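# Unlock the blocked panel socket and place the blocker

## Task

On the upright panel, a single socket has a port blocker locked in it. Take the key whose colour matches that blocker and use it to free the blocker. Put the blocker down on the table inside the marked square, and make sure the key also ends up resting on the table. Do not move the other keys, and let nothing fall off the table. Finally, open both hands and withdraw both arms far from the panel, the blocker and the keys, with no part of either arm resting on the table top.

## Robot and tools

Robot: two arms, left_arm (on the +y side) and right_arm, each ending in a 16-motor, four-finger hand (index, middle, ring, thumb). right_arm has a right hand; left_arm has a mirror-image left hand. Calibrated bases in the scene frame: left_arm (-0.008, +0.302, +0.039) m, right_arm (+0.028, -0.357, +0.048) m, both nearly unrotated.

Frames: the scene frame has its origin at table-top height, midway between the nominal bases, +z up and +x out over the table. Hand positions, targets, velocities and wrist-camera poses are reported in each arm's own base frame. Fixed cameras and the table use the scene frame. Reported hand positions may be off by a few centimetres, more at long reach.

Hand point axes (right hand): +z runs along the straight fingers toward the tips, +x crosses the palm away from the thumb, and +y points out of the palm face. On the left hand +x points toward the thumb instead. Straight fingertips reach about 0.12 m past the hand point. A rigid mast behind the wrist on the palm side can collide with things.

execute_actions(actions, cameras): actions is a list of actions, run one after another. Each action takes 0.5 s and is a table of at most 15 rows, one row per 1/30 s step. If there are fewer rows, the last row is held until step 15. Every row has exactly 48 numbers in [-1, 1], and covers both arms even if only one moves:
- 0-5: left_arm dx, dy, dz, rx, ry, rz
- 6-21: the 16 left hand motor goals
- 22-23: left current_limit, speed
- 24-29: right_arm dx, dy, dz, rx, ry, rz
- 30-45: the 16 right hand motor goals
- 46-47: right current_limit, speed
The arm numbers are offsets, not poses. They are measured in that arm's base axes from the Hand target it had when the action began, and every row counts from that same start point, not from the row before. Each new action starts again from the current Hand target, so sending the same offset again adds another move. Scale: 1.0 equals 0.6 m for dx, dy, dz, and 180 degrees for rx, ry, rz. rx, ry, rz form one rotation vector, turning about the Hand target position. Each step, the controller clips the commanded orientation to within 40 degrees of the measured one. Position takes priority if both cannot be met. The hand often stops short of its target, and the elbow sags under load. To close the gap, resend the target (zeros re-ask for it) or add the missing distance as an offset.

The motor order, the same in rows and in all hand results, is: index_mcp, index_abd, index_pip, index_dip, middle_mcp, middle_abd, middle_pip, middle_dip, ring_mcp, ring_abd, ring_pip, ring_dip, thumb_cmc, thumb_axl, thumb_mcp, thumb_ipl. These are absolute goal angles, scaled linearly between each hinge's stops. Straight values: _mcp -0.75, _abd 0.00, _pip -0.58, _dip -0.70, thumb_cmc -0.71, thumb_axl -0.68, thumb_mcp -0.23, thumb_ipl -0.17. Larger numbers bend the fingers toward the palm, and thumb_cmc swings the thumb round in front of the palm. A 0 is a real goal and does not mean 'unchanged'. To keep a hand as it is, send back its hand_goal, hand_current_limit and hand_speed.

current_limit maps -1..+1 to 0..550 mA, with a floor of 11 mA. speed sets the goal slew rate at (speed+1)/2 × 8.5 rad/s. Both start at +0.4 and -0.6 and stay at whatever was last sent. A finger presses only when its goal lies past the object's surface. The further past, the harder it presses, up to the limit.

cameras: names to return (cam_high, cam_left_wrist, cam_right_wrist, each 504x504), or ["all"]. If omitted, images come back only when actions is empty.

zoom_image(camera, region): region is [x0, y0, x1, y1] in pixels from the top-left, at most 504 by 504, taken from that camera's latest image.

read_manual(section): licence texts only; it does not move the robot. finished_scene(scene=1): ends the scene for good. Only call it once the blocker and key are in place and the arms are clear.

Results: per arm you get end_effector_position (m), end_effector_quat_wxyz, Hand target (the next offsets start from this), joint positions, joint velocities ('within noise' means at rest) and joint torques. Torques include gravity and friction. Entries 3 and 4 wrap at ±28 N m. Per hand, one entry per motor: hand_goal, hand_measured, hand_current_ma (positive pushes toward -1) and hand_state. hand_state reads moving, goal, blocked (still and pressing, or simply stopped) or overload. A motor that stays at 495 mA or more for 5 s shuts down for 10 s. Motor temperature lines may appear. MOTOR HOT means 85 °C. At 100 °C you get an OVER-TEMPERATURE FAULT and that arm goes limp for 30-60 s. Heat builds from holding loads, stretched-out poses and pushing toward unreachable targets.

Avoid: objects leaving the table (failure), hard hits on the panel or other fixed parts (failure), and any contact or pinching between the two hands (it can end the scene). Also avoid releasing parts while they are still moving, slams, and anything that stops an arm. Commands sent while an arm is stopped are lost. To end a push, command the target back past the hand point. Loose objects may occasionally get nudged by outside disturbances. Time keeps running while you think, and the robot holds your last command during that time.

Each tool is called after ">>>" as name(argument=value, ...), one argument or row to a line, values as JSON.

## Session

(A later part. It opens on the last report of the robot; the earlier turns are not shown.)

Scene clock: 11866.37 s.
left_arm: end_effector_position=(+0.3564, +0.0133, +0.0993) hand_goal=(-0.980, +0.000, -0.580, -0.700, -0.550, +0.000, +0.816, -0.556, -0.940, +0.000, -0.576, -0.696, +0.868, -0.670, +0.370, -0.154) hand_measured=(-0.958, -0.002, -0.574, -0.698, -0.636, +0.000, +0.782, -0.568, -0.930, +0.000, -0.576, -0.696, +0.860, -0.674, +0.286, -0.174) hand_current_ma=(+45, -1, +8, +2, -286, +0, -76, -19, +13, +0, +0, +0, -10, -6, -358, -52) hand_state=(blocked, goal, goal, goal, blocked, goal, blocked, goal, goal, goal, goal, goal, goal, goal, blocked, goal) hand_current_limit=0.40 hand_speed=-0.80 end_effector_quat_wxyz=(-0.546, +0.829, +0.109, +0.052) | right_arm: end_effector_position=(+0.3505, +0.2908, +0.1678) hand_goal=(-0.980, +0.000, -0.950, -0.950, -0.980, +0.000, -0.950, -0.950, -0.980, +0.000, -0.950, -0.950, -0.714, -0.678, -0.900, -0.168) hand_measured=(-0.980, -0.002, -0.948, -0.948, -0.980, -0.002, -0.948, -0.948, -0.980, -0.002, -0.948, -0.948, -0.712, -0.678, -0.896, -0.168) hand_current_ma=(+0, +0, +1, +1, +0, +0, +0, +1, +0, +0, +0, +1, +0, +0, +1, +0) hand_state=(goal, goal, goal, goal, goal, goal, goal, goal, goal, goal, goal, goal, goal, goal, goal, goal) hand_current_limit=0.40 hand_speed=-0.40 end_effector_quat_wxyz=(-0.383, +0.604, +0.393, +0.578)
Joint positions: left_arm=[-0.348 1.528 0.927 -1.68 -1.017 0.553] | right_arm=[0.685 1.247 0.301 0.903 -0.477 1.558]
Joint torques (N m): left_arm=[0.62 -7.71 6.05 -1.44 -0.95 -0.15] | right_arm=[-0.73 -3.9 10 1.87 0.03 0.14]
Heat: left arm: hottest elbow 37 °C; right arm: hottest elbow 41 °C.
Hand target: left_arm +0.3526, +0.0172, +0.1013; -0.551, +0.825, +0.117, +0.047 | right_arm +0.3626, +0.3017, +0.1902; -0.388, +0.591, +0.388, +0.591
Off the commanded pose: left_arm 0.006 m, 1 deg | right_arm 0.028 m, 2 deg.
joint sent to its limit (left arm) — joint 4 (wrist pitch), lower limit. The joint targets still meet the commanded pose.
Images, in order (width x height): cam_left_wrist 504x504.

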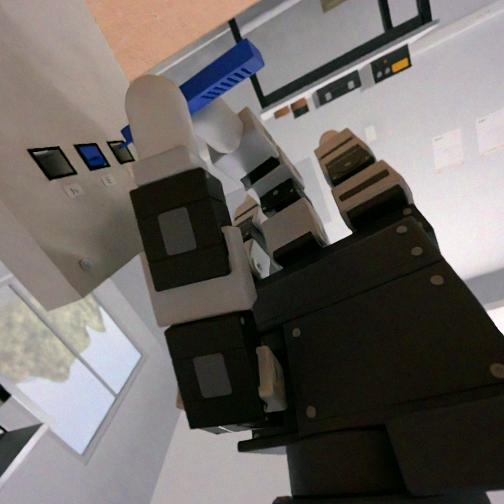

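>>> execute_actions(
  actions=[
    [[0,0,0,0,0,0, -0.98,0,-0.58,-0.7, -0.52,0,0.816,-0.556, -0.94,0,-0.576,-0.696, 0.869,-0.67,0.395,-0.154, 0.7,-0.9, 0,0,0,0,0,0, -0.98,0,-0.95,-0.95, -0.98,0,-0.95,-0.95, -0.98,0,-0.95,-0.95, -0.714,-0.678,-0.9,-0.168, 0.4,-0.4]],
  ],
  cameras=["cam_left_wrist"],
)

>>> zoom_image(
  camera="cam_left_wrist",
  region=[112, 122, 138, 148],
)

>>> zoom_image(
  camera="cam_left_wrist",
  region=[235, 30, 275, 70],
)

Scene clock: 12032.53 s.
left_arm: end_effector_position=(+0.3564, +0.0133, +0.0993) hand_goal=(-0.980, +0.000, -0.580, -0.700, -0.520, +0.000, +0.816, -0.556, -0.940, +0.000, -0.576, -0.696, +0.868, -0.670, +0.394, -0.154) hand_measured=(-0.958, -0.002, -0.574, -0.698, -0.628, +0.000, +0.776, -0.572, -0.930, +0.000, -0.576, -0.696, +0.860, -0.674, +0.288, -0.176) hand_current_ma=(+45, -1, +8, +2, -391, +0, -95, -25, +13, +0, +0, +0, -11, -6, -468, -62) hand_state=(blocked, goal, goal, goal, blocked, goal, blocked, goal, goal, goal, goal, goal, goal, goal, blocked, blocked) hand_current_limit=0.70 hand_speed=-0.90 end_effector_quat_wxyz=(-0.546, +0.829, +0.110, +0.053) | right_arm: end_effector_position=(+0.3505, +0.2908, +0.1678) hand_goal=(-0.980, +0.000, -0.950, -0.950, -0.980, +0.000, -0.950, -0.950, -0.980, +0.000, -0.950, -0.950, -0.714, -0.678, -0.900, -0.168) hand_measured=(-0.980, -0.002, -0.948, -0.948, -0.980, -0.002, -0.948, -0.948, -0.980, -0.002, -0.948, -0.948, -0.712, -0.678, -0.896, -0.168) hand_current_ma=(+0, +0, +1, +1, +0, +0, +0, +1, +0, +0, +0, +1, +0, +0, +1, +0) hand_state=(goal, goal, goal, goal, goal, goal, goal, goal, goal, goal, goal, goal, goal, goal, goal, goal) hand_current_limit=0.40 hand_speed=-0.40 end_effector_quat_wxyz=(-0.383, +0.604, +0.393, +0.578)
Joint positions: left_arm=[-0.348 1.528 0.927 -1.68 -1.017 0.553] | right_arm=[0.685 1.247 0.301 0.903 -0.477 1.558]
Joint torques (N m): left_arm=[0.67 -7.71 6.05 -1.43 -0.96 -0.13] | right_arm=[-0.73 -3.9 10 1.87 0.04 0.14]
Heat: left arm: hottest elbow 31 °C; right arm: hottest elbow 41 °C.
Hand target: left_arm +0.3526, +0.0172, +0.1013; -0.551, +0.825, +0.117, +0.047 | right_arm +0.3626, +0.3017, +0.1902; -0.388, +0.591, +0.388, +0.591
Off the commanded pose: left_arm 0.006 m, 1 deg | right_arm 0.028 m, 2 deg.
joint sent to its limit (left arm) — joint 4 (wrist pitch), lower limit. The joint targets still meet the commanded pose.
Images, in order (width x height): cam_left_wrist 504x504.

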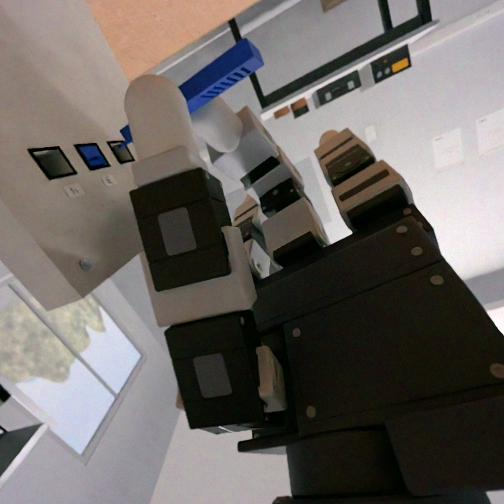

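Scaled by 19.385 from the camera's 504x504 image, which has a finer 720x720 frame.

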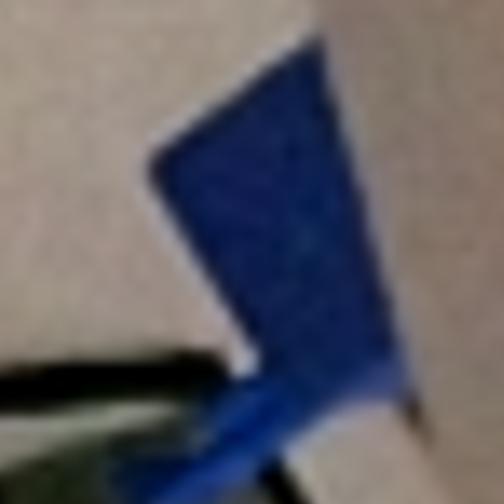

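Scaled by 12.600 from the camera's 504x504 image, which has a finer 720x720 frame.

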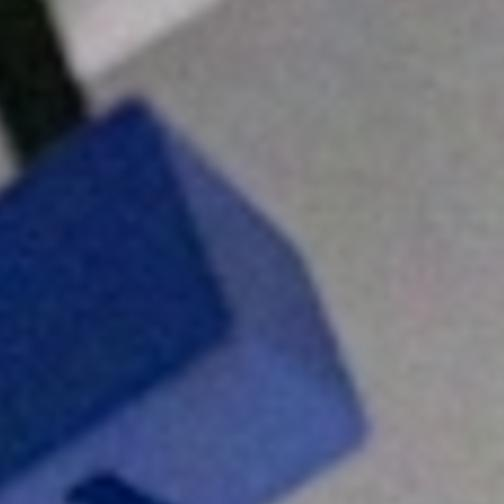

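>>> zoom_image(
  camera="cam_left_wrist",
  region=[112, 136, 128, 152],
)

>>> zoom_image(
  camera="cam_left_wrist",
  region=[80, 135, 120, 175],
)

Scaled by 31.500 from the camera's 504x504 image, which has a finer 720x720 frame.

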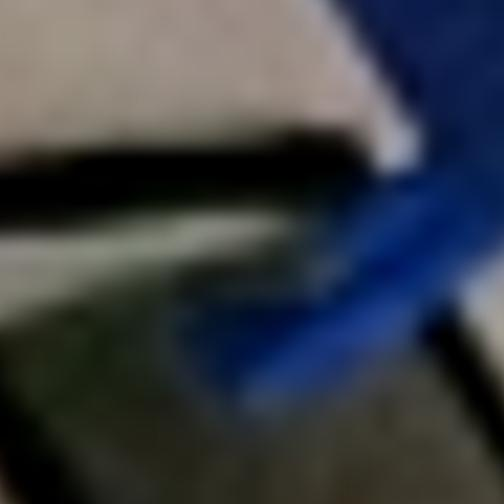

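Scaled by 12.600 from the camera's 504x504 image, which has a finer 720x720 frame.

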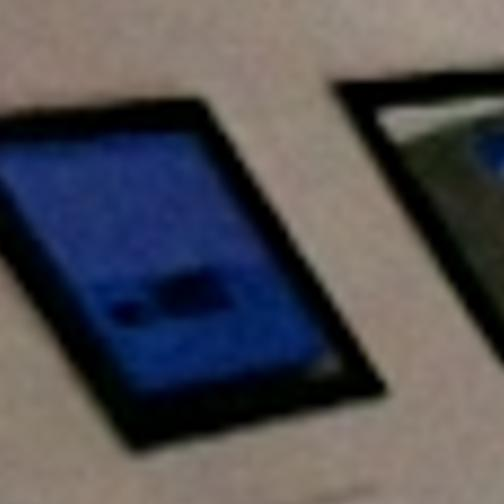

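>>> execute_actions(
  actions=[
    [[0.0487,-0.0147,0.0108,-0.0077,0.0135,-0.0028, -0.98,0,-0.58,-0.7, -0.52,0,0.816,-0.556, -0.94,0,-0.576,-0.696, 0.869,-0.67,0.395,-0.154, 0.7,-0.9, 0,0,0,0,0,0, -0.98,0,-0.95,-0.95, -0.98,0,-0.95,-0.95, -0.98,0,-0.95,-0.95, -0.714,-0.678,-0.9,-0.168, 0.4,-0.4]],
  ],
  cameras=["cam_left_wrist"],
)

>>> zoom_image(
  camera="cam_left_wrist",
  region=[90, 120, 140, 170],
)

Scene clock: 12215.00 s.
left_arm: end_effector_position=(+0.3693, +0.0103, +0.1041) hand_goal=(-0.980, +0.000, -0.580, -0.700, -0.520, +0.000, +0.816, -0.556, -0.940, +0.000, -0.576, -0.696, +0.868, -0.670, +0.394, -0.154) hand_measured=(-0.958, -0.002, -0.574, -0.698, -0.628, +0.000, +0.774, -0.572, -0.930, +0.000, -0.576, -0.696, +0.858, -0.674, +0.288, -0.176) hand_current_ma=(+44, -1, +8, +2, -390, +0, -97, -26, +14, +0, +0, +0, -13, -7, -468, -62) hand_state=(blocked, goal, goal, goal, blocked, goal, blocked, goal, goal, goal, goal, goal, goal, goal, blocked, blocked) hand_current_limit=0.70 hand_speed=-0.90 end_effector_quat_wxyz=(-0.539, +0.836, +0.095, +0.038) | right_arm: end_effector_position=(+0.3505, +0.2908, +0.1678) hand_goal=(-0.980, +0.000, -0.950, -0.950, -0.980, +0.000, -0.950, -0.950, -0.980, +0.000, -0.950, -0.950, -0.714, -0.678, -0.900, -0.168) hand_measured=(-0.980, -0.002, -0.948, -0.948, -0.980, -0.002, -0.948, -0.948, -0.980, -0.002, -0.948, -0.948, -0.712, -0.678, -0.896, -0.168) hand_current_ma=(+0, +0, +1, +1, +0, +0, +0, +1, +0, +0, +0, +1, +0, +0, +1, +0) hand_state=(goal, goal, goal, goal, goal, goal, goal, goal, goal, goal, goal, goal, goal, goal, goal, goal) hand_current_limit=0.40 hand_speed=-0.40 end_effector_quat_wxyz=(-0.383, +0.604, +0.393, +0.578)
Joint positions: left_arm=[-0.33 1.545 0.98 -1.68 -1.01 0.632] | right_arm=[0.685 1.247 0.301 0.903 -0.477 1.558]
Joint torques (N m): left_arm=[0.73 -6.01 9.76 -1.39 -0.87 -0.01] | right_arm=[-0.79 -3.9 10.02 1.87 0.03 0.14]
Heat: left arm: hottest elbow 31 °C; right arm: hottest elbow 41 °C.
Hand target: left_arm +0.3818, +0.0084, +0.1078; -0.544, +0.833, +0.102, +0.030 | right_arm +0.3626, +0.3017, +0.1902; -0.388, +0.591, +0.388, +0.591
Off the commanded pose: left_arm 0.013 m, 1 deg | right_arm 0.028 m, 2 deg.
joint sent to its limit (left arm) — joint 4 (wrist pitch), lower limit. The joint targets still meet the commanded pose.
Images, in order (width x height): cam_left_wrist 504x504.

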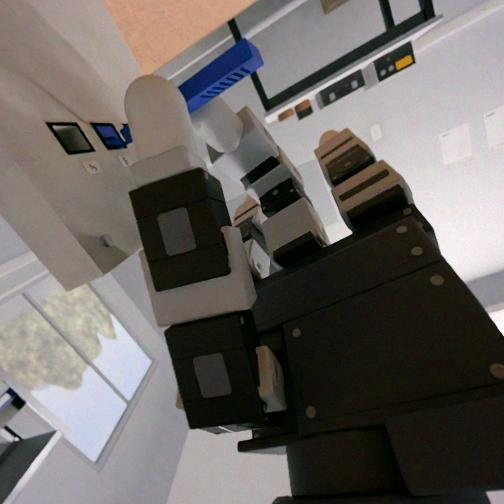

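Scaled by 10.080 from the camera's 504x504 image, which has a finer 720x720 frame.

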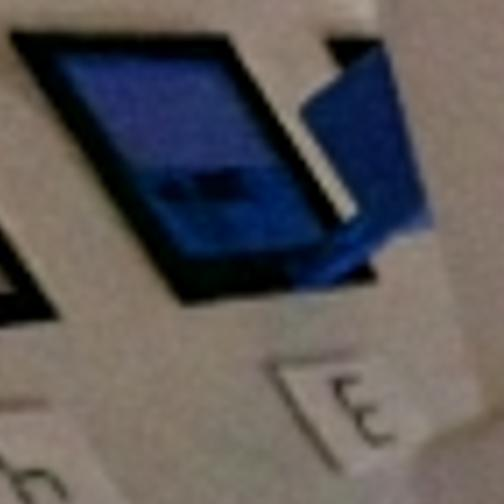

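>>> execute_actions(
  actions=[
    [[-0.0015,0.001,-0.0095,0.0026,-0.0018,0.0037, -0.98,0,-0.58,-0.7, -0.52,0,0.816,-0.556, -0.94,0,-0.576,-0.696, 0.869,-0.67,0.395,-0.154, 0.7,-0.9, 0,0,0,0,0,0, -0.98,0,-0.95,-0.95, -0.98,0,-0.95,-0.95, -0.98,0,-0.95,-0.95, -0.714,-0.678,-0.9,-0.168, 0.4,-0.4]],
  ],
  cameras=["cam_left_wrist"],
)

>>> zoom_image(
  camera="cam_left_wrist",
  region=[90, 120, 140, 170],
)

>>> zoom_image(
  camera="cam_left_wrist",
  region=[106, 134, 126, 154],
)

Scene clock: 12235.70 s.
left_arm: end_effector_position=(+0.3698, +0.0107, +0.0994) hand_goal=(-0.980, +0.000, -0.580, -0.700, -0.520, +0.000, +0.816, -0.556, -0.940, +0.000, -0.576, -0.696, +0.868, -0.670, +0.394, -0.154) hand_measured=(-0.958, -0.002, -0.574, -0.698, -0.628, +0.000, +0.774, -0.572, -0.930, +0.000, -0.576, -0.696, +0.858, -0.674, +0.288, -0.176) hand_current_ma=(+44, -1, +8, +2, -390, +0, -97, -26, +14, +0, +0, +0, -13, -7, -467, -62) hand_state=(blocked, goal, goal, goal, blocked, goal, blocked, goal, goal, goal, goal, goal, goal, goal, blocked, blocked) hand_current_limit=0.70 hand_speed=-0.90 end_effector_quat_wxyz=(-0.542, +0.834, +0.096, +0.035) | right_arm: end_effector_position=(+0.3505, +0.2908, +0.1678) hand_goal=(-0.980, +0.000, -0.950, -0.950, -0.980, +0.000, -0.950, -0.950, -0.980, +0.000, -0.950, -0.950, -0.714, -0.678, -0.900, -0.168) hand_measured=(-0.980, -0.002, -0.948, -0.948, -0.980, -0.002, -0.948, -0.948, -0.980, -0.002, -0.948, -0.948, -0.712, -0.678, -0.896, -0.168) hand_current_ma=(+0, +0, +1, +1, +0, +0, +0, +1, +0, +0, +0, +1, +0, +0, +1, +0) hand_state=(goal, goal, goal, goal, goal, goal, goal, goal, goal, goal, goal, goal, goal, goal, goal, goal) hand_current_limit=0.40 hand_speed=-0.40 end_effector_quat_wxyz=(-0.383, +0.604, +0.393, +0.578)
Joint positions: left_arm=[-0.33 1.561 0.98 -1.68 -1.009 0.62] | right_arm=[0.685 1.247 0.301 0.903 -0.477 1.558]
Joint torques (N m): left_arm=[0.56 -6.24 9.18 -1.43 -0.83 -0.12] | right_arm=[-0.73 -4.01 10 1.88 0.03 0.14]
Heat: left arm: hottest elbow 31 °C; right arm: hottest elbow 41 °C.
Hand target: left_arm +0.3809, +0.0090, +0.1020; -0.547, +0.830, +0.108, +0.030 | right_arm +0.3626, +0.3017, +0.1902; -0.388, +0.591, +0.388, +0.591
Off the commanded pose: left_arm 0.012 m, 2 deg | right_arm 0.028 m, 2 deg.
joint sent to its limit (left arm) — joint 4 (wrist pitch), lower limit. The joint targets still meet the commanded pose.
Images, in order (width x height): cam_left_wrist 504x504.

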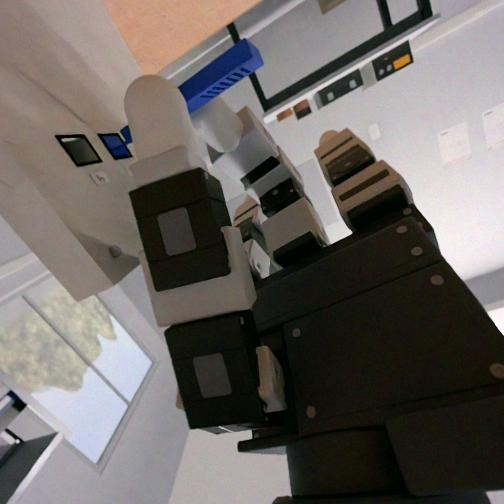

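Scaled by 10.080 from the camera's 504x504 image, which has a finer 720x720 frame.

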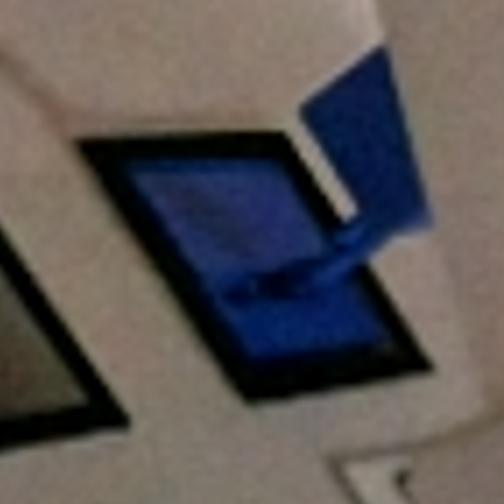

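Scaled by 25.200 from the camera's 504x504 image, which has a finer 720x720 frame.

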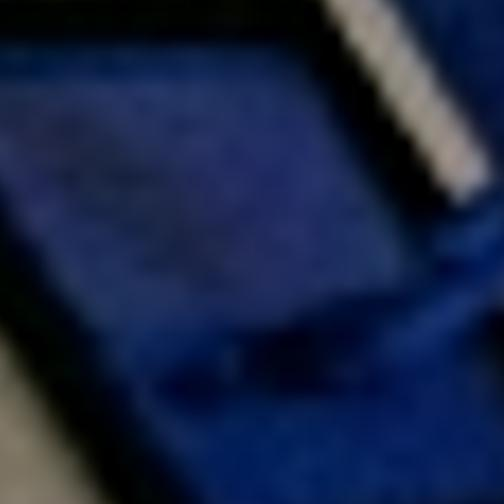

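>>> zoom_image(
  camera="cam_left_wrist",
  region=[112, 141, 126, 155],
)

Scaled by 36.000 from the camera's 504x504 image, which has a finer 720x720 frame.

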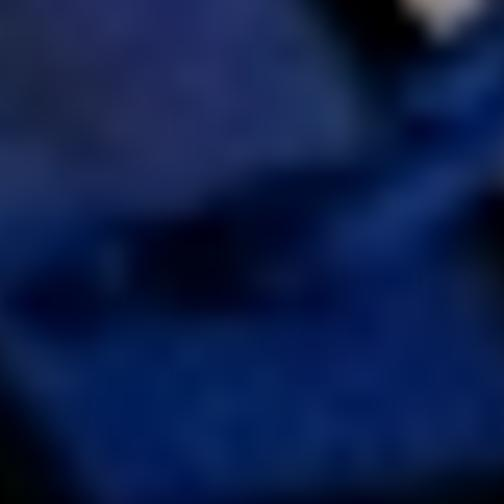

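>>> execute_actions(
  actions=[
    [[0.0004,-0.0143,0,0,0,-0.0074, -0.98,0,-0.58,-0.7, -0.52,0,0.816,-0.556, -0.94,0,-0.576,-0.696, 0.869,-0.67,0.395,-0.154, 0.7,-0.9, 0,0,0,0,0,0, -0.98,0,-0.95,-0.95, -0.98,0,-0.95,-0.95, -0.98,0,-0.95,-0.95, -0.714,-0.678,-0.9,-0.168, 0.4,-0.4]],
  ],
  cameras=["cam_left_wrist"],
)

>>> zoom_image(
  camera="cam_left_wrist",
  region=[90, 120, 140, 170],
)

>>> zoom_image(
  camera="cam_left_wrist",
  region=[112, 141, 126, 155],
)

Scene clock: 12313.27 s.
left_arm: end_effector_position=(+0.3699, +0.0080, +0.0994) hand_goal=(-0.980, +0.000, -0.580, -0.700, -0.520, +0.000, +0.816, -0.556, -0.940, +0.000, -0.576, -0.696, +0.868, -0.670, +0.394, -0.154) hand_measured=(-0.958, -0.002, -0.574, -0.698, -0.628, +0.000, +0.774, -0.572, -0.930, +0.000, -0.576, -0.696, +0.858, -0.674, +0.288, -0.176) hand_current_ma=(+44, -1, +8, +2, -390, +0, -97, -26, +14, +0, +0, +0, -13, -7, -467, -62) hand_state=(blocked, goal, goal, goal, blocked, goal, blocked, goal, goal, goal, goal, goal, goal, goal, blocked, blocked) hand_current_limit=0.70 hand_speed=-0.90 end_effector_quat_wxyz=(-0.542, +0.835, +0.093, +0.037) | right_arm: end_effector_position=(+0.3505, +0.2908, +0.1678) hand_goal=(-0.980, +0.000, -0.950, -0.950, -0.980, +0.000, -0.950, -0.950, -0.980, +0.000, -0.950, -0.950, -0.714, -0.678, -0.900, -0.168) hand_measured=(-0.980, -0.002, -0.948, -0.948, -0.980, -0.002, -0.948, -0.948, -0.980, -0.002, -0.948, -0.948, -0.712, -0.678, -0.896, -0.168) hand_current_ma=(+0, +0, +1, +1, +0, +0, +0, +1, +0, +0, +0, +1, +0, +0, +1, +0) hand_state=(goal, goal, goal, goal, goal, goal, goal, goal, goal, goal, goal, goal, goal, goal, goal, goal) hand_current_limit=0.40 hand_speed=-0.40 end_effector_quat_wxyz=(-0.383, +0.604, +0.393, +0.578)
Joint positions: left_arm=[-0.338 1.561 0.98 -1.68 -1.009 0.619] | right_arm=[0.685 1.247 0.301 0.903 -0.477 1.558]
Joint torques (N m): left_arm=[-0.73 -6.12 9.2 -1.43 -0.84 -0.13] | right_arm=[-0.79 -3.96 10 1.87 0.03 0.14]
Heat: left arm: hottest elbow 32 °C; right arm: hottest elbow 41 °C.
Hand target: left_arm +0.3812, +0.0005, +0.1020; -0.547, +0.831, +0.099, +0.036 | right_arm +0.3626, +0.3017, +0.1902; -0.388, +0.591, +0.388, +0.591
Off the commanded pose: left_arm 0.014 m, 1 deg | right_arm 0.028 m, 2 deg.
joint sent to its limit (left arm) — joint 4 (wrist pitch), lower limit. The joint targets still meet the commanded pose.
Images, in order (width x height): cam_left_wrist 504x504.

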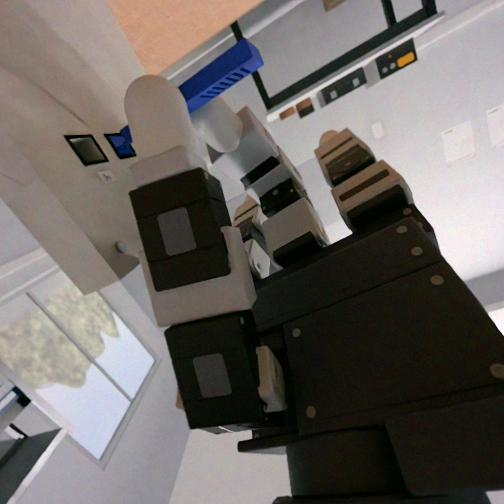

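Scaled by 10.080 from the camera's 504x504 image, which has a finer 720x720 frame.

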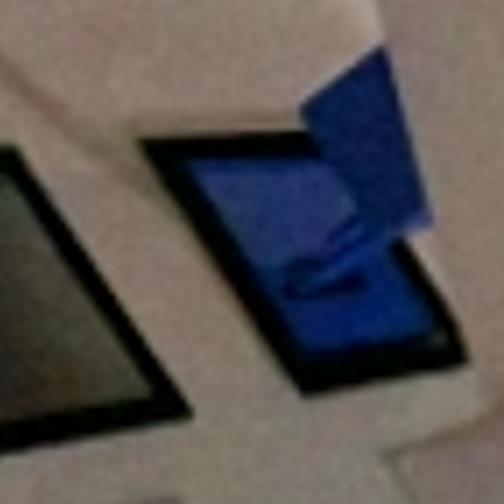

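Scaled by 36.000 from the camera's 504x504 image, which has a finer 720x720 frame.

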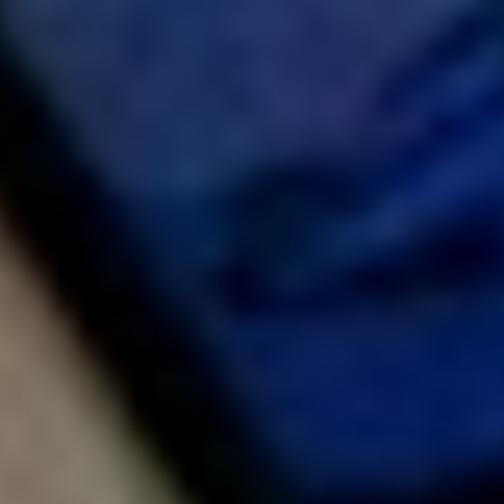

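>>> zoom_image(
  camera="cam_left_wrist",
  region=[114, 138, 134, 158],
)

Scaled by 25.200 from the camera's 504x504 image, which has a finer 720x720 frame.

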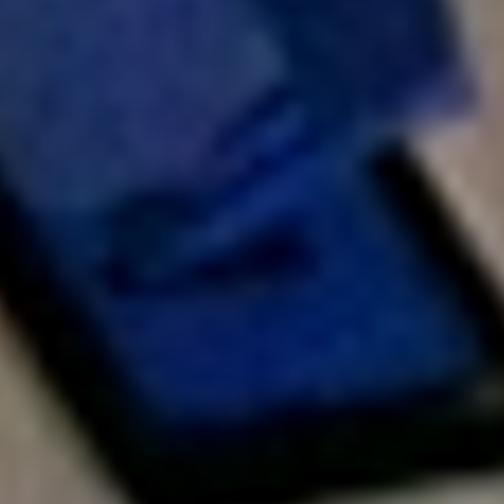

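>>> zoom_image(
  camera="cam_left_wrist",
  region=[55, 125, 115, 185],
)

>>> zoom_image(
  camera="cam_left_wrist",
  region=[90, 120, 150, 180],
)

Scaled by 8.400 from the camera's 504x504 image, which has a finer 720x720 frame.

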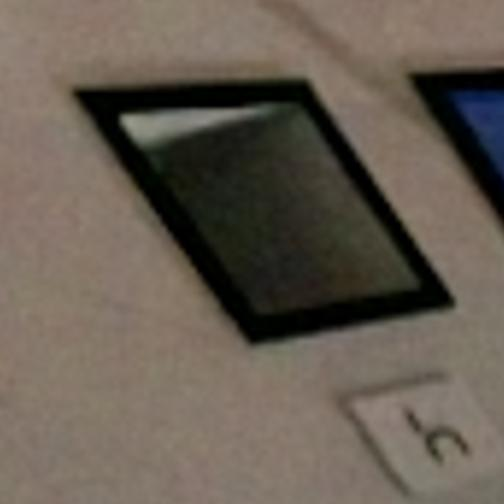

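Scaled by 8.400 from the camera's 504x504 image, which has a finer 720x720 frame.

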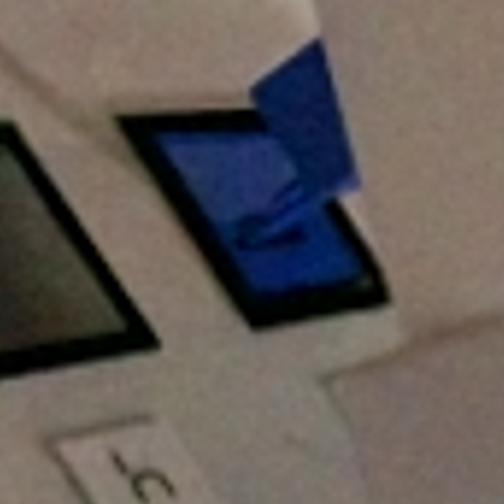

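>>> execute_actions(
  actions=[
    [[-0.00037,0.01696,0,0,0,0.00875,-0.98,0,-0.58,-0.7,-0.52,0,0.816,-0.556,-0.94,0,-0.576,-0.696,0.869,-0.67,0.395,-0.154,0.7,-0.9,0,0,0,0,0,0,-0.98,0,-0.95,-0.95,-0.98,0,-0.95,-0.95,-0.98,0,-0.95,-0.95,-0.714,-0.678,-0.9,-0.168,0.4,-0.4]],
  ],
  cameras=["cam_left_wrist"],
)

Scene clock: 12425.33 s.
left_arm: end_effector_position=(+0.3698, +0.0115, +0.0994) hand_goal=(-0.980, +0.000, -0.580, -0.700, -0.520, +0.000, +0.816, -0.556, -0.940, +0.000, -0.576, -0.696, +0.868, -0.670, +0.394, -0.154) hand_measured=(-0.958, -0.002, -0.574, -0.698, -0.628, +0.000, +0.774, -0.572, -0.930, +0.000, -0.576, -0.696, +0.858, -0.674, +0.288, -0.176) hand_current_ma=(+44, -1, +8, +2, -390, +0, -97, -26, +14, +0, +0, +0, -13, -7, -468, -62) hand_state=(blocked, goal, goal, goal, blocked, goal, blocked, goal, goal, goal, goal, goal, goal, goal, blocked, blocked) hand_current_limit=0.70 hand_speed=-0.90 end_effector_quat_wxyz=(-0.542, +0.834, +0.097, +0.034) | right_arm: end_effector_position=(+0.3505, +0.2908, +0.1678) hand_goal=(-0.980, +0.000, -0.950, -0.950, -0.980, +0.000, -0.950, -0.950, -0.980, +0.000, -0.950, -0.950, -0.714, -0.678, -0.900, -0.168) hand_measured=(-0.980, -0.002, -0.948, -0.948, -0.980, -0.002, -0.948, -0.948, -0.980, -0.002, -0.948, -0.948, -0.712, -0.678, -0.896, -0.168) hand_current_ma=(+0, +0, +1, +1, +0, +0, +0, +1, +0, +0, +0, +1, +0, +0, +1, +0) hand_state=(goal, goal, goal, goal, goal, goal, goal, goal, goal, goal, goal, goal, goal, goal, goal, goal) hand_current_limit=0.40 hand_speed=-0.40 end_effector_quat_wxyz=(-0.383, +0.604, +0.393, +0.578)
Joint positions: left_arm=[-0.328 1.561 0.98 -1.68 -1.009 0.619] | right_arm=[0.685 1.247 0.301 0.903 -0.477 1.558]
Joint torques (N m): left_arm=[0.73 -6.18 9.2 -1.4 -0.83 -0.13] | right_arm=[-0.73 -4.01 10 1.88 0.03 0.14]
Heat: left arm: hottest elbow 33 °C; right arm: hottest elbow 41 °C.
Hand target: left_arm +0.3809, +0.0105, +0.1020; -0.547, +0.829, +0.110, +0.029 | right_arm +0.3626, +0.3017, +0.1902; -0.388, +0.591, +0.388, +0.591
Off the commanded pose: left_arm 0.011 m, 2 deg | right_arm 0.028 m, 2 deg.
joint sent to its limit (left arm) — joint 4 (wrist pitch), lower limit. The joint targets still meet the commanded pose.
Images, in order (width x height): cam_left_wrist 504x504.

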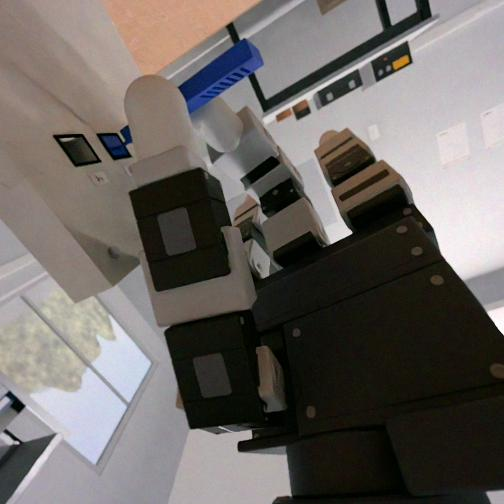

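>>> zoom_image(
  camera="cam_left_wrist",
  region=[114, 138, 134, 158],
)

>>> zoom_image(
  camera="cam_left_wrist",
  region=[90, 120, 150, 180],
)

>>> zoom_image(
  camera="cam_left_wrist",
  region=[55, 125, 115, 185],
)

Scaled by 25.200 from the camera's 504x504 image, which has a finer 720x720 frame.

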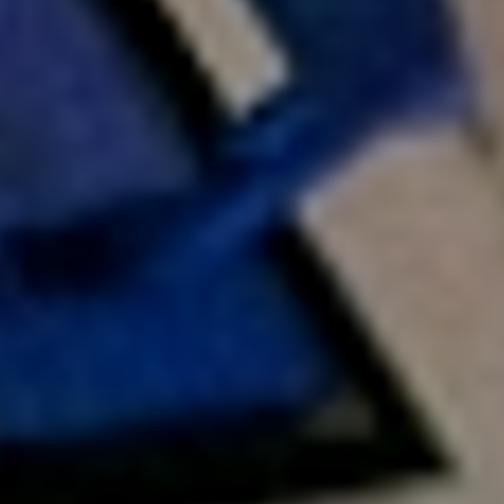

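Scaled by 8.400 from the camera's 504x504 image, which has a finer 720x720 frame.

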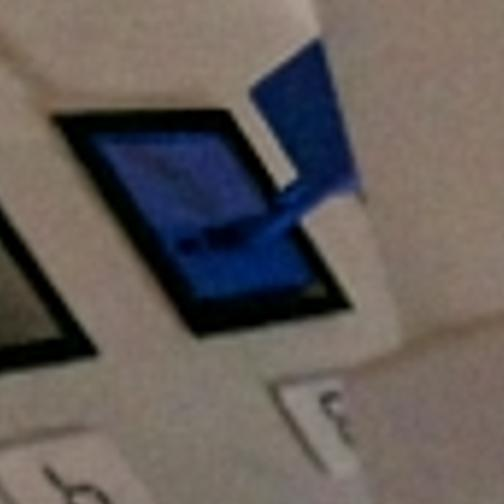

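Scaled by 8.400 from the camera's 504x504 image, which has a finer 720x720 frame.

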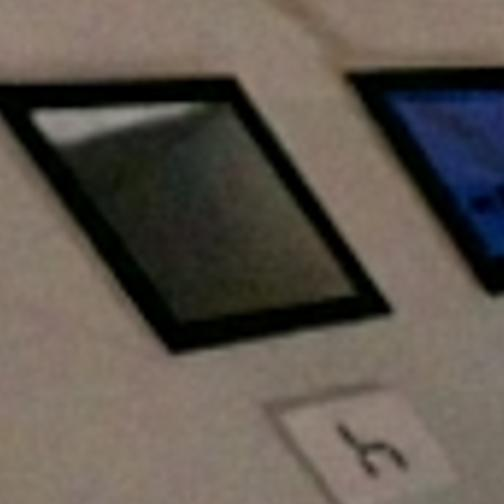

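>>> zoom_image(
  camera="cam_left_wrist",
  region=[106, 138, 126, 158],
)

>>> zoom_image(
  camera="cam_left_wrist",
  region=[110, 140, 124, 154],
)

Scaled by 25.200 from the camera's 504x504 image, which has a finer 720x720 frame.

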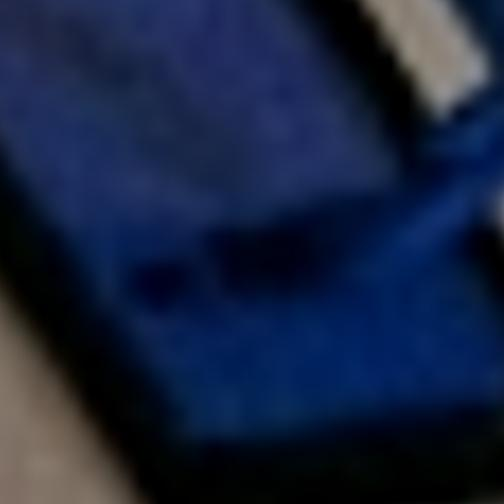

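Scaled by 36.000 from the camera's 504x504 image, which has a finer 720x720 frame.

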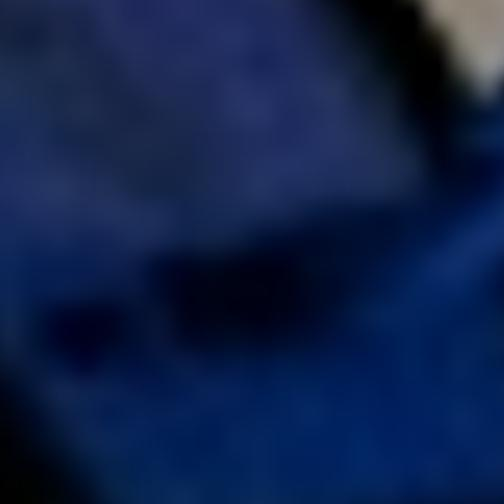

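>>> execute_actions(
  actions=[
    [[0.00046,-0.0148,0,0,0,-0.00764,-0.98,0,-0.58,-0.7,-0.52,0,0.816,-0.556,-0.94,0,-0.576,-0.696,0.869,-0.67,0.395,-0.154,0.7,-0.9,0,0,0,0,0,0,-0.98,0,-0.95,-0.95,-0.98,0,-0.95,-0.95,-0.98,0,-0.95,-0.95,-0.714,-0.678,-0.9,-0.168,0.4,-0.4]],
  ],
  cameras=["cam_left_wrist"],
)

>>> zoom_image(
  camera="cam_left_wrist",
  region=[110, 138, 130, 158],
)

>>> zoom_image(
  camera="cam_left_wrist",
  region=[90, 120, 150, 180],
)

Scene clock: 12546.43 s.
left_arm: end_effector_position=(+0.3699, +0.0093, +0.0994) hand_goal=(-0.980, +0.000, -0.580, -0.700, -0.520, +0.000, +0.816, -0.556, -0.940, +0.000, -0.576, -0.696, +0.868, -0.670, +0.394, -0.154) hand_measured=(-0.958, -0.002, -0.574, -0.698, -0.628, +0.000, +0.774, -0.572, -0.930, +0.000, -0.576, -0.696, +0.858, -0.674, +0.288, -0.176) hand_current_ma=(+44, -1, +8, +2, -390, +0, -97, -26, +14, +0, +0, +0, -13, -7, -468, -62) hand_state=(blocked, goal, goal, goal, blocked, goal, blocked, goal, goal, goal, goal, goal, goal, goal, blocked, blocked) hand_current_limit=0.70 hand_speed=-0.90 end_effector_quat_wxyz=(-0.542, +0.834, +0.094, +0.036) | right_arm: end_effector_position=(+0.3505, +0.2908, +0.1678) hand_goal=(-0.980, +0.000, -0.950, -0.950, -0.980, +0.000, -0.950, -0.950, -0.980, +0.000, -0.950, -0.950, -0.714, -0.678, -0.900, -0.168) hand_measured=(-0.980, -0.002, -0.948, -0.948, -0.980, -0.002, -0.948, -0.948, -0.980, -0.002, -0.948, -0.948, -0.712, -0.678, -0.896, -0.168) hand_current_ma=(+0, +0, +1, +1, +0, +0, +0, +1, +0, +0, +0, +1, +0, +0, +1, +0) hand_state=(goal, goal, goal, goal, goal, goal, goal, goal, goal, goal, goal, goal, goal, goal, goal, goal) hand_current_limit=0.40 hand_speed=-0.40 end_effector_quat_wxyz=(-0.383, +0.604, +0.393, +0.578)
Joint positions: left_arm=[-0.334 1.561 0.98 -1.68 -1.009 0.619] | right_arm=[0.685 1.247 0.301 0.903 -0.477 1.558]
Joint torques (N m): left_arm=[-0.73 -6.18 9.2 -1.42 -0.84 -0.13] | right_arm=[-0.73 -4.01 9.99 1.84 0.03 0.14]
Heat: left arm: hottest elbow 33 °C; right arm: hottest elbow 41 °C.
Hand target: left_arm +0.3812, +0.0017, +0.1020; -0.547, +0.831, +0.100, +0.035 | right_arm +0.3626, +0.3017, +0.1902; -0.388, +0.591, +0.388, +0.591
Off the commanded pose: left_arm 0.014 m, 1 deg | right_arm 0.028 m, 2 deg.
joint sent to its limit (left arm) — joint 4 (wrist pitch), lower limit. The joint targets still meet the commanded pose.
Images, in order (width x height): cam_left_wrist 504x504.

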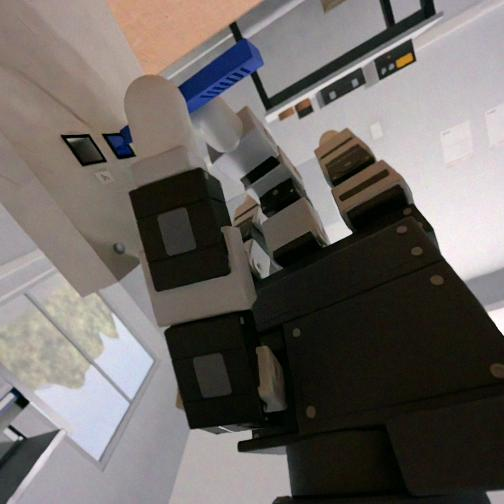

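Scaled by 25.200 from the camera's 504x504 image, which has a finer 720x720 frame.

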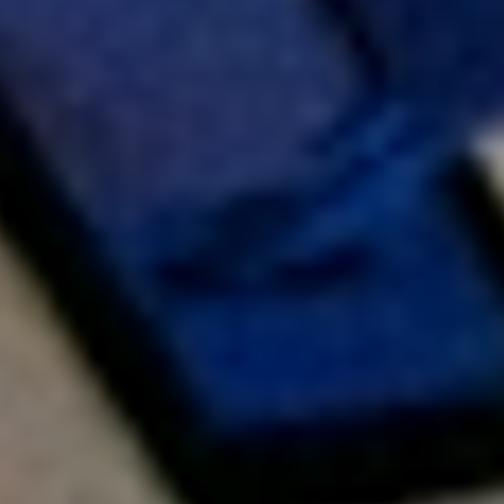

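Scaled by 8.400 from the camera's 504x504 image, which has a finer 720x720 frame.

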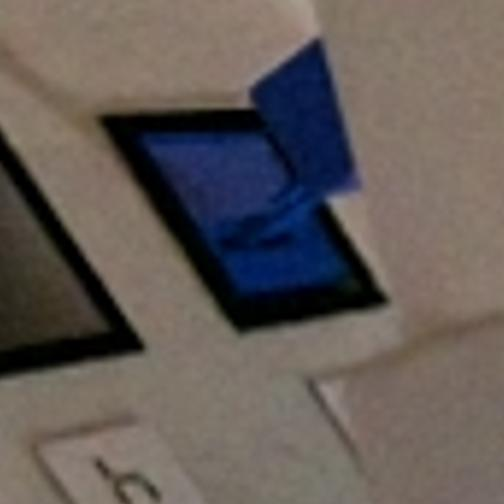

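>>> zoom_image(
  camera="cam_left_wrist",
  region=[113, 140, 127, 154],
)

>>> zoom_image(
  camera="cam_left_wrist",
  region=[104, 126, 134, 156],
)

Scaled by 36.000 from the camera's 504x504 image, which has a finer 720x720 frame.

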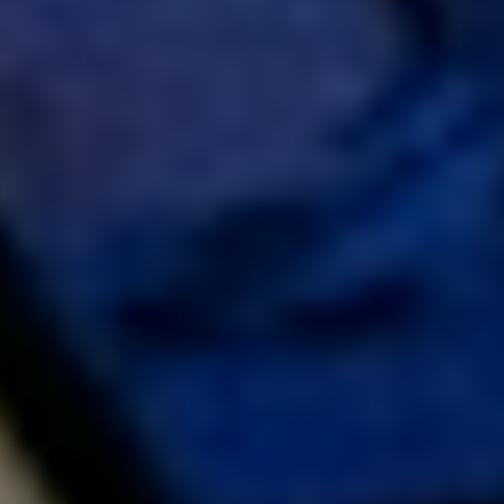

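Scaled by 16.800 from the camera's 504x504 image, which has a finer 720x720 frame.

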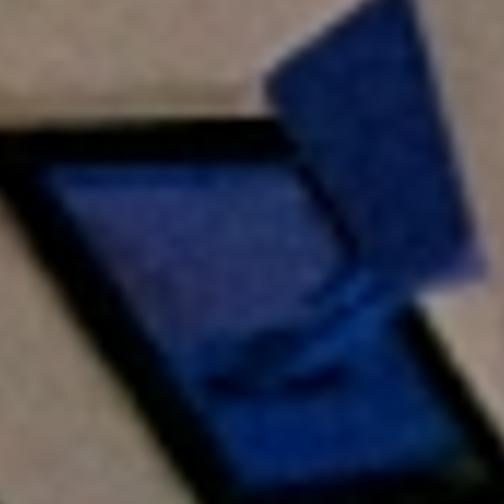

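>>> execute_actions(
  actions=[
    [[-0.0002,0.00617,0,0,0,0.00318,-0.98,0,-0.58,-0.7,-0.52,0,0.816,-0.556,-0.94,0,-0.576,-0.696,0.869,-0.67,0.395,-0.154,0.7,-0.9,0,0,0,0,0,0,-0.98,0,-0.95,-0.95,-0.98,0,-0.95,-0.95,-0.98,0,-0.95,-0.95,-0.714,-0.678,-0.9,-0.168,0.4,-0.4]],
  ],
  cameras=["cam_left_wrist"],
)

>>> zoom_image(
  camera="cam_left_wrist",
  region=[110, 138, 130, 158],
)

>>> zoom_image(
  camera="cam_left_wrist",
  region=[90, 120, 150, 180],
)

Scene clock: 12634.70 s.
left_arm: end_effector_position=(+0.3699, +0.0093, +0.0994) hand_goal=(-0.980, +0.000, -0.580, -0.700, -0.520, +0.000, +0.816, -0.556, -0.940, +0.000, -0.576, -0.696, +0.868, -0.670, +0.394, -0.154) hand_measured=(-0.958, -0.002, -0.574, -0.698, -0.628, +0.000, +0.774, -0.572, -0.930, +0.000, -0.576, -0.696, +0.858, -0.674, +0.288, -0.176) hand_current_ma=(+44, -1, +8, +2, -390, +0, -97, -26, +14, +0, +0, +0, -13, -7, -467, -62) hand_state=(blocked, goal, goal, goal, blocked, goal, blocked, goal, goal, goal, goal, goal, goal, goal, blocked, blocked) hand_current_limit=0.70 hand_speed=-0.90 end_effector_quat_wxyz=(-0.542, +0.834, +0.094, +0.036) | right_arm: end_effector_position=(+0.3505, +0.2908, +0.1678) hand_goal=(-0.980, +0.000, -0.950, -0.950, -0.980, +0.000, -0.950, -0.950, -0.980, +0.000, -0.950, -0.950, -0.714, -0.678, -0.900, -0.168) hand_measured=(-0.980, -0.002, -0.948, -0.948, -0.980, -0.002, -0.948, -0.948, -0.980, -0.002, -0.948, -0.948, -0.712, -0.678, -0.896, -0.168) hand_current_ma=(+0, +0, +1, +1, +0, +0, +0, +1, +0, +0, +0, +1, +0, +0, +1, +0) hand_state=(goal, goal, goal, goal, goal, goal, goal, goal, goal, goal, goal, goal, goal, goal, goal, goal) hand_current_limit=0.40 hand_speed=-0.40 end_effector_quat_wxyz=(-0.383, +0.604, +0.393, +0.578)
Joint positions: left_arm=[-0.334 1.561 0.98 -1.68 -1.009 0.619] | right_arm=[0.685 1.247 0.301 0.903 -0.477 1.558]
Joint torques (N m): left_arm=[0.15 -6.18 9.2 -1.43 -0.84 -0.13] | right_arm=[-0.73 -3.96 10.03 1.85 0.03 0.14]
Heat: left arm: hottest elbow 33 °C; right arm: hottest elbow 41 °C.
Hand target: left_arm +0.3811, +0.0054, +0.1020; -0.547, +0.830, +0.104, +0.033 | right_arm +0.3626, +0.3017, +0.1902; -0.388, +0.591, +0.388, +0.591
Off the commanded pose: left_arm 0.012 m, 1 deg | right_arm 0.028 m, 2 deg.
joint sent to its limit (left arm) — joint 4 (wrist pitch), lower limit. The joint targets still meet the commanded pose.
Images, in order (width x height): cam_left_wrist 504x504.

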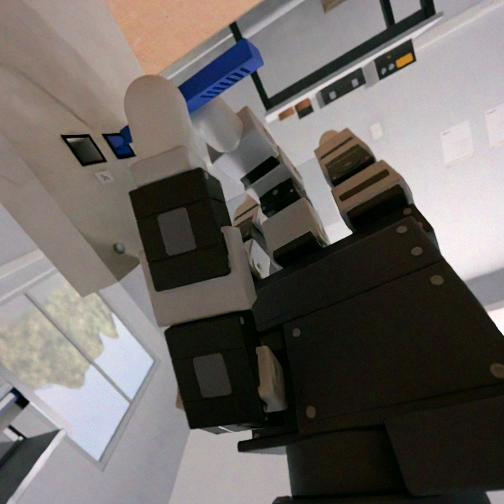

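Scaled by 25.200 from the camera's 504x504 image, which has a finer 720x720 frame.

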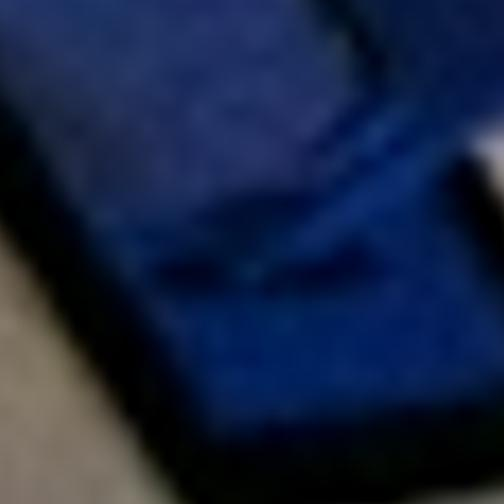

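Scaled by 8.400 from the camera's 504x504 image, which has a finer 720x720 frame.

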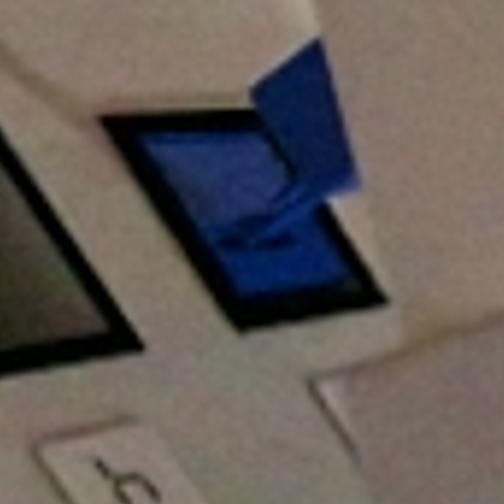

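>>> execute_actions(
  actions=[
    [[-0.0001,0.0037,0,0,0,0.00191,-0.98,0,-0.58,-0.7,-0.52,0,0.816,-0.556,-0.94,0,-0.576,-0.696,0.869,-0.67,0.395,-0.154,0.7,-0.9,0,0,0,0,0,0,-0.98,0,-0.95,-0.95,-0.98,0,-0.95,-0.95,-0.98,0,-0.95,-0.95,-0.714,-0.678,-0.9,-0.168,0.4,-0.4]],
  ],
  cameras=["cam_left_wrist"],
)

>>> zoom_image(
  camera="cam_left_wrist",
  region=[90, 120, 150, 180],
)

Scene clock: 12660.23 s.
left_arm: end_effector_position=(+0.3699, +0.0093, +0.0994) hand_goal=(-0.980, +0.000, -0.580, -0.700, -0.520, +0.000, +0.816, -0.556, -0.940, +0.000, -0.576, -0.696, +0.868, -0.670, +0.394, -0.154) hand_measured=(-0.958, -0.002, -0.574, -0.698, -0.628, +0.000, +0.774, -0.572, -0.930, +0.000, -0.576, -0.696, +0.858, -0.674, +0.288, -0.176) hand_current_ma=(+44, -1, +8, +2, -390, +0, -97, -26, +14, +0, +0, +0, -13, -7, -468, -62) hand_state=(blocked, goal, goal, goal, blocked, goal, blocked, goal, goal, goal, goal, goal, goal, goal, blocked, blocked) hand_current_limit=0.70 hand_speed=-0.90 end_effector_quat_wxyz=(-0.542, +0.834, +0.094, +0.036) | right_arm: end_effector_position=(+0.3505, +0.2908, +0.1678) hand_goal=(-0.980, +0.000, -0.950, -0.950, -0.980, +0.000, -0.950, -0.950, -0.980, +0.000, -0.950, -0.950, -0.714, -0.678, -0.900, -0.168) hand_measured=(-0.980, -0.002, -0.948, -0.948, -0.980, -0.002, -0.948, -0.948, -0.980, -0.002, -0.948, -0.948, -0.712, -0.678, -0.896, -0.168) hand_current_ma=(+0, +0, +1, +1, +0, +0, +0, +1, +0, +0, +0, +1, +0, +0, +1, +0) hand_state=(goal, goal, goal, goal, goal, goal, goal, goal, goal, goal, goal, goal, goal, goal, goal, goal) hand_current_limit=0.40 hand_speed=-0.40 end_effector_quat_wxyz=(-0.383, +0.604, +0.393, +0.578)
Joint positions: left_arm=[-0.334 1.561 0.98 -1.68 -1.009 0.619] | right_arm=[0.685 1.247 0.301 0.903 -0.477 1.558]
Joint torques (N m): left_arm=[0.62 -6.18 9.2 -1.4 -0.84 -0.13] | right_arm=[-0.62 -3.84 10.02 1.85 0.03 0.13]
Heat: left arm: hottest elbow 33 °C; right arm: hottest elbow 41 °C.
Hand target: left_arm +0.3810, +0.0076, +0.1020; -0.547, +0.830, +0.107, +0.031 | right_arm +0.3626, +0.3017, +0.1902; -0.388, +0.591, +0.388, +0.591
Off the commanded pose: left_arm 0.012 m, 2 deg | right_arm 0.028 m, 2 deg.
joint sent to its limit (left arm) — joint 4 (wrist pitch), lower limit. The joint targets still meet the commanded pose.
Images, in order (width x height): cam_left_wrist 504x504.

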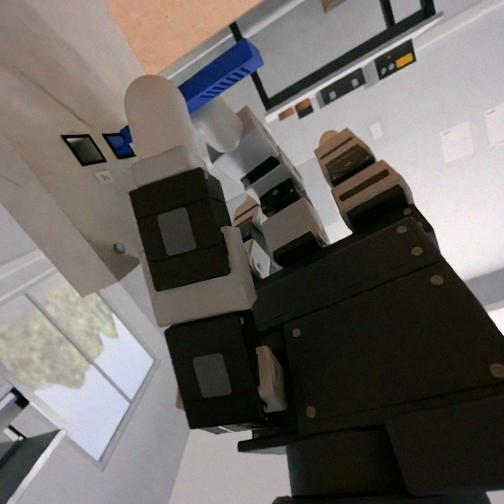

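Scaled by 8.400 from the camera's 504x504 image, which has a finer 720x720 frame.

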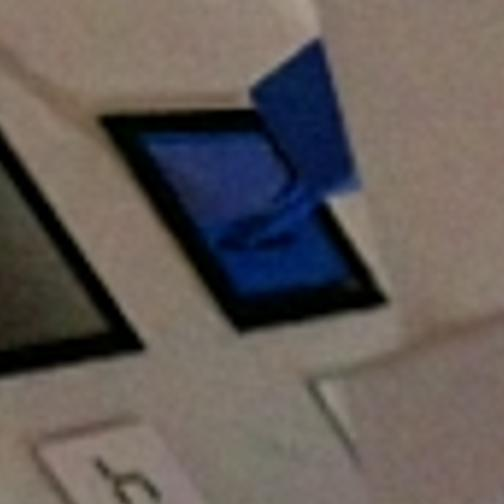

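>>> execute_actions(
  actions=[
    [[-0.0001,0.00278,0,0,0,0.00143,-0.98,0,-0.58,-0.7,-0.52,0,0.816,-0.556,-0.94,0,-0.576,-0.696,0.869,-0.67,0.395,-0.154,0.7,-0.9,0,0,0,0,0,0,-0.98,0,-0.95,-0.95,-0.98,0,-0.95,-0.95,-0.98,0,-0.95,-0.95,-0.714,-0.678,-0.9,-0.168,0.4,-0.4]],
  ],
  cameras=["cam_left_wrist"],
)

>>> zoom_image(
  camera="cam_left_wrist",
  region=[90, 120, 150, 180],
)

>>> zoom_image(
  camera="cam_left_wrist",
  region=[110, 138, 130, 158],
)

Scene clock: 12669.77 s.
left_arm: end_effector_position=(+0.3698, +0.0100, +0.0994) hand_goal=(-0.980, +0.000, -0.580, -0.700, -0.520, +0.000, +0.816, -0.556, -0.940, +0.000, -0.576, -0.696, +0.868, -0.670, +0.394, -0.154) hand_measured=(-0.958, -0.002, -0.574, -0.698, -0.628, +0.000, +0.774, -0.572, -0.930, +0.000, -0.576, -0.696, +0.858, -0.674, +0.288, -0.176) hand_current_ma=(+44, -1, +8, +2, -390, +0, -97, -26, +14, +0, +0, +0, -13, -7, -468, -62) hand_state=(blocked, goal, goal, goal, blocked, goal, blocked, goal, goal, goal, goal, goal, goal, goal, blocked, blocked) hand_current_limit=0.70 hand_speed=-0.90 end_effector_quat_wxyz=(-0.542, +0.834, +0.095, +0.035) | right_arm: end_effector_position=(+0.3505, +0.2908, +0.1678) hand_goal=(-0.980, +0.000, -0.950, -0.950, -0.980, +0.000, -0.950, -0.950, -0.980, +0.000, -0.950, -0.950, -0.714, -0.678, -0.900, -0.168) hand_measured=(-0.980, -0.002, -0.948, -0.948, -0.980, -0.002, -0.948, -0.948, -0.980, -0.002, -0.948, -0.948, -0.712, -0.678, -0.896, -0.168) hand_current_ma=(+0, +0, +1, +1, +0, +0, +0, +1, +0, +0, +0, +1, +0, +0, +1, +0) hand_state=(goal, goal, goal, goal, goal, goal, goal, goal, goal, goal, goal, goal, goal, goal, goal, goal) hand_current_limit=0.40 hand_speed=-0.40 end_effector_quat_wxyz=(-0.383, +0.604, +0.393, +0.578)
Joint positions: left_arm=[-0.332 1.561 0.98 -1.68 -1.009 0.619] | right_arm=[0.685 1.247 0.301 0.903 -0.477 1.558]
Joint torques (N m): left_arm=[0.73 -6.18 9.18 -1.42 -0.83 -0.13] | right_arm=[-0.79 -3.9 10 1.83 0.03 0.14]
Heat: left arm: hottest elbow 33 °C; right arm: hottest elbow 41 °C.
Hand target: left_arm +0.3810, +0.0093, +0.1020; -0.547, +0.830, +0.108, +0.030 | right_arm +0.3626, +0.3017, +0.1902; -0.388, +0.591, +0.388, +0.591
Off the commanded pose: left_arm 0.011 m, 2 deg | right_arm 0.028 m, 2 deg.
joint sent to its limit (left arm) — joint 4 (wrist pitch), lower limit. The joint targets still meet the commanded pose.
Images, in order (width x height): cam_left_wrist 504x504.

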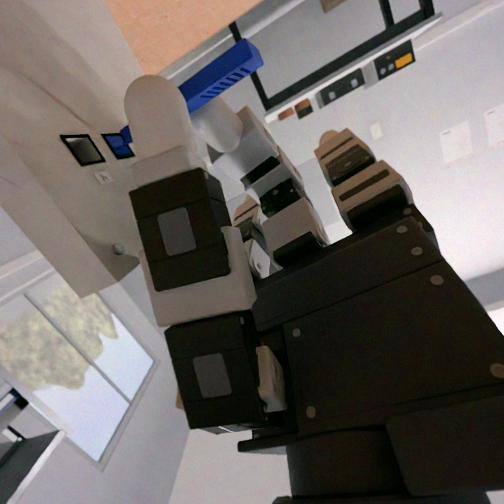

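Scaled by 8.400 from the camera's 504x504 image, which has a finer 720x720 frame.

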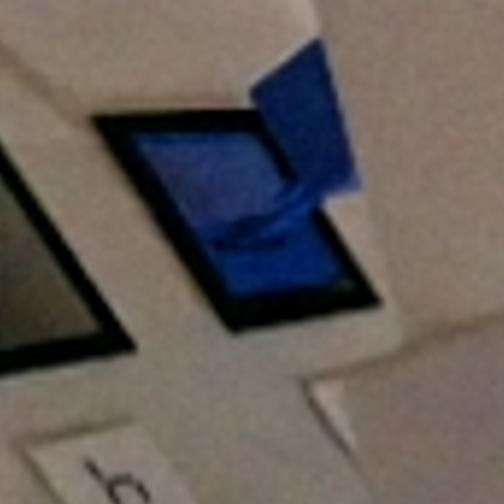

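Scaled by 25.200 from the camera's 504x504 image, which has a finer 720x720 frame.

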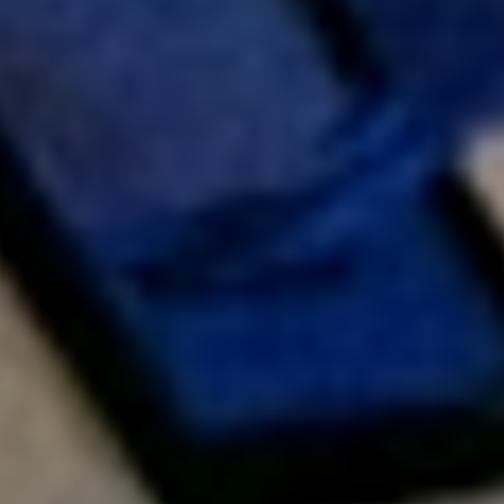

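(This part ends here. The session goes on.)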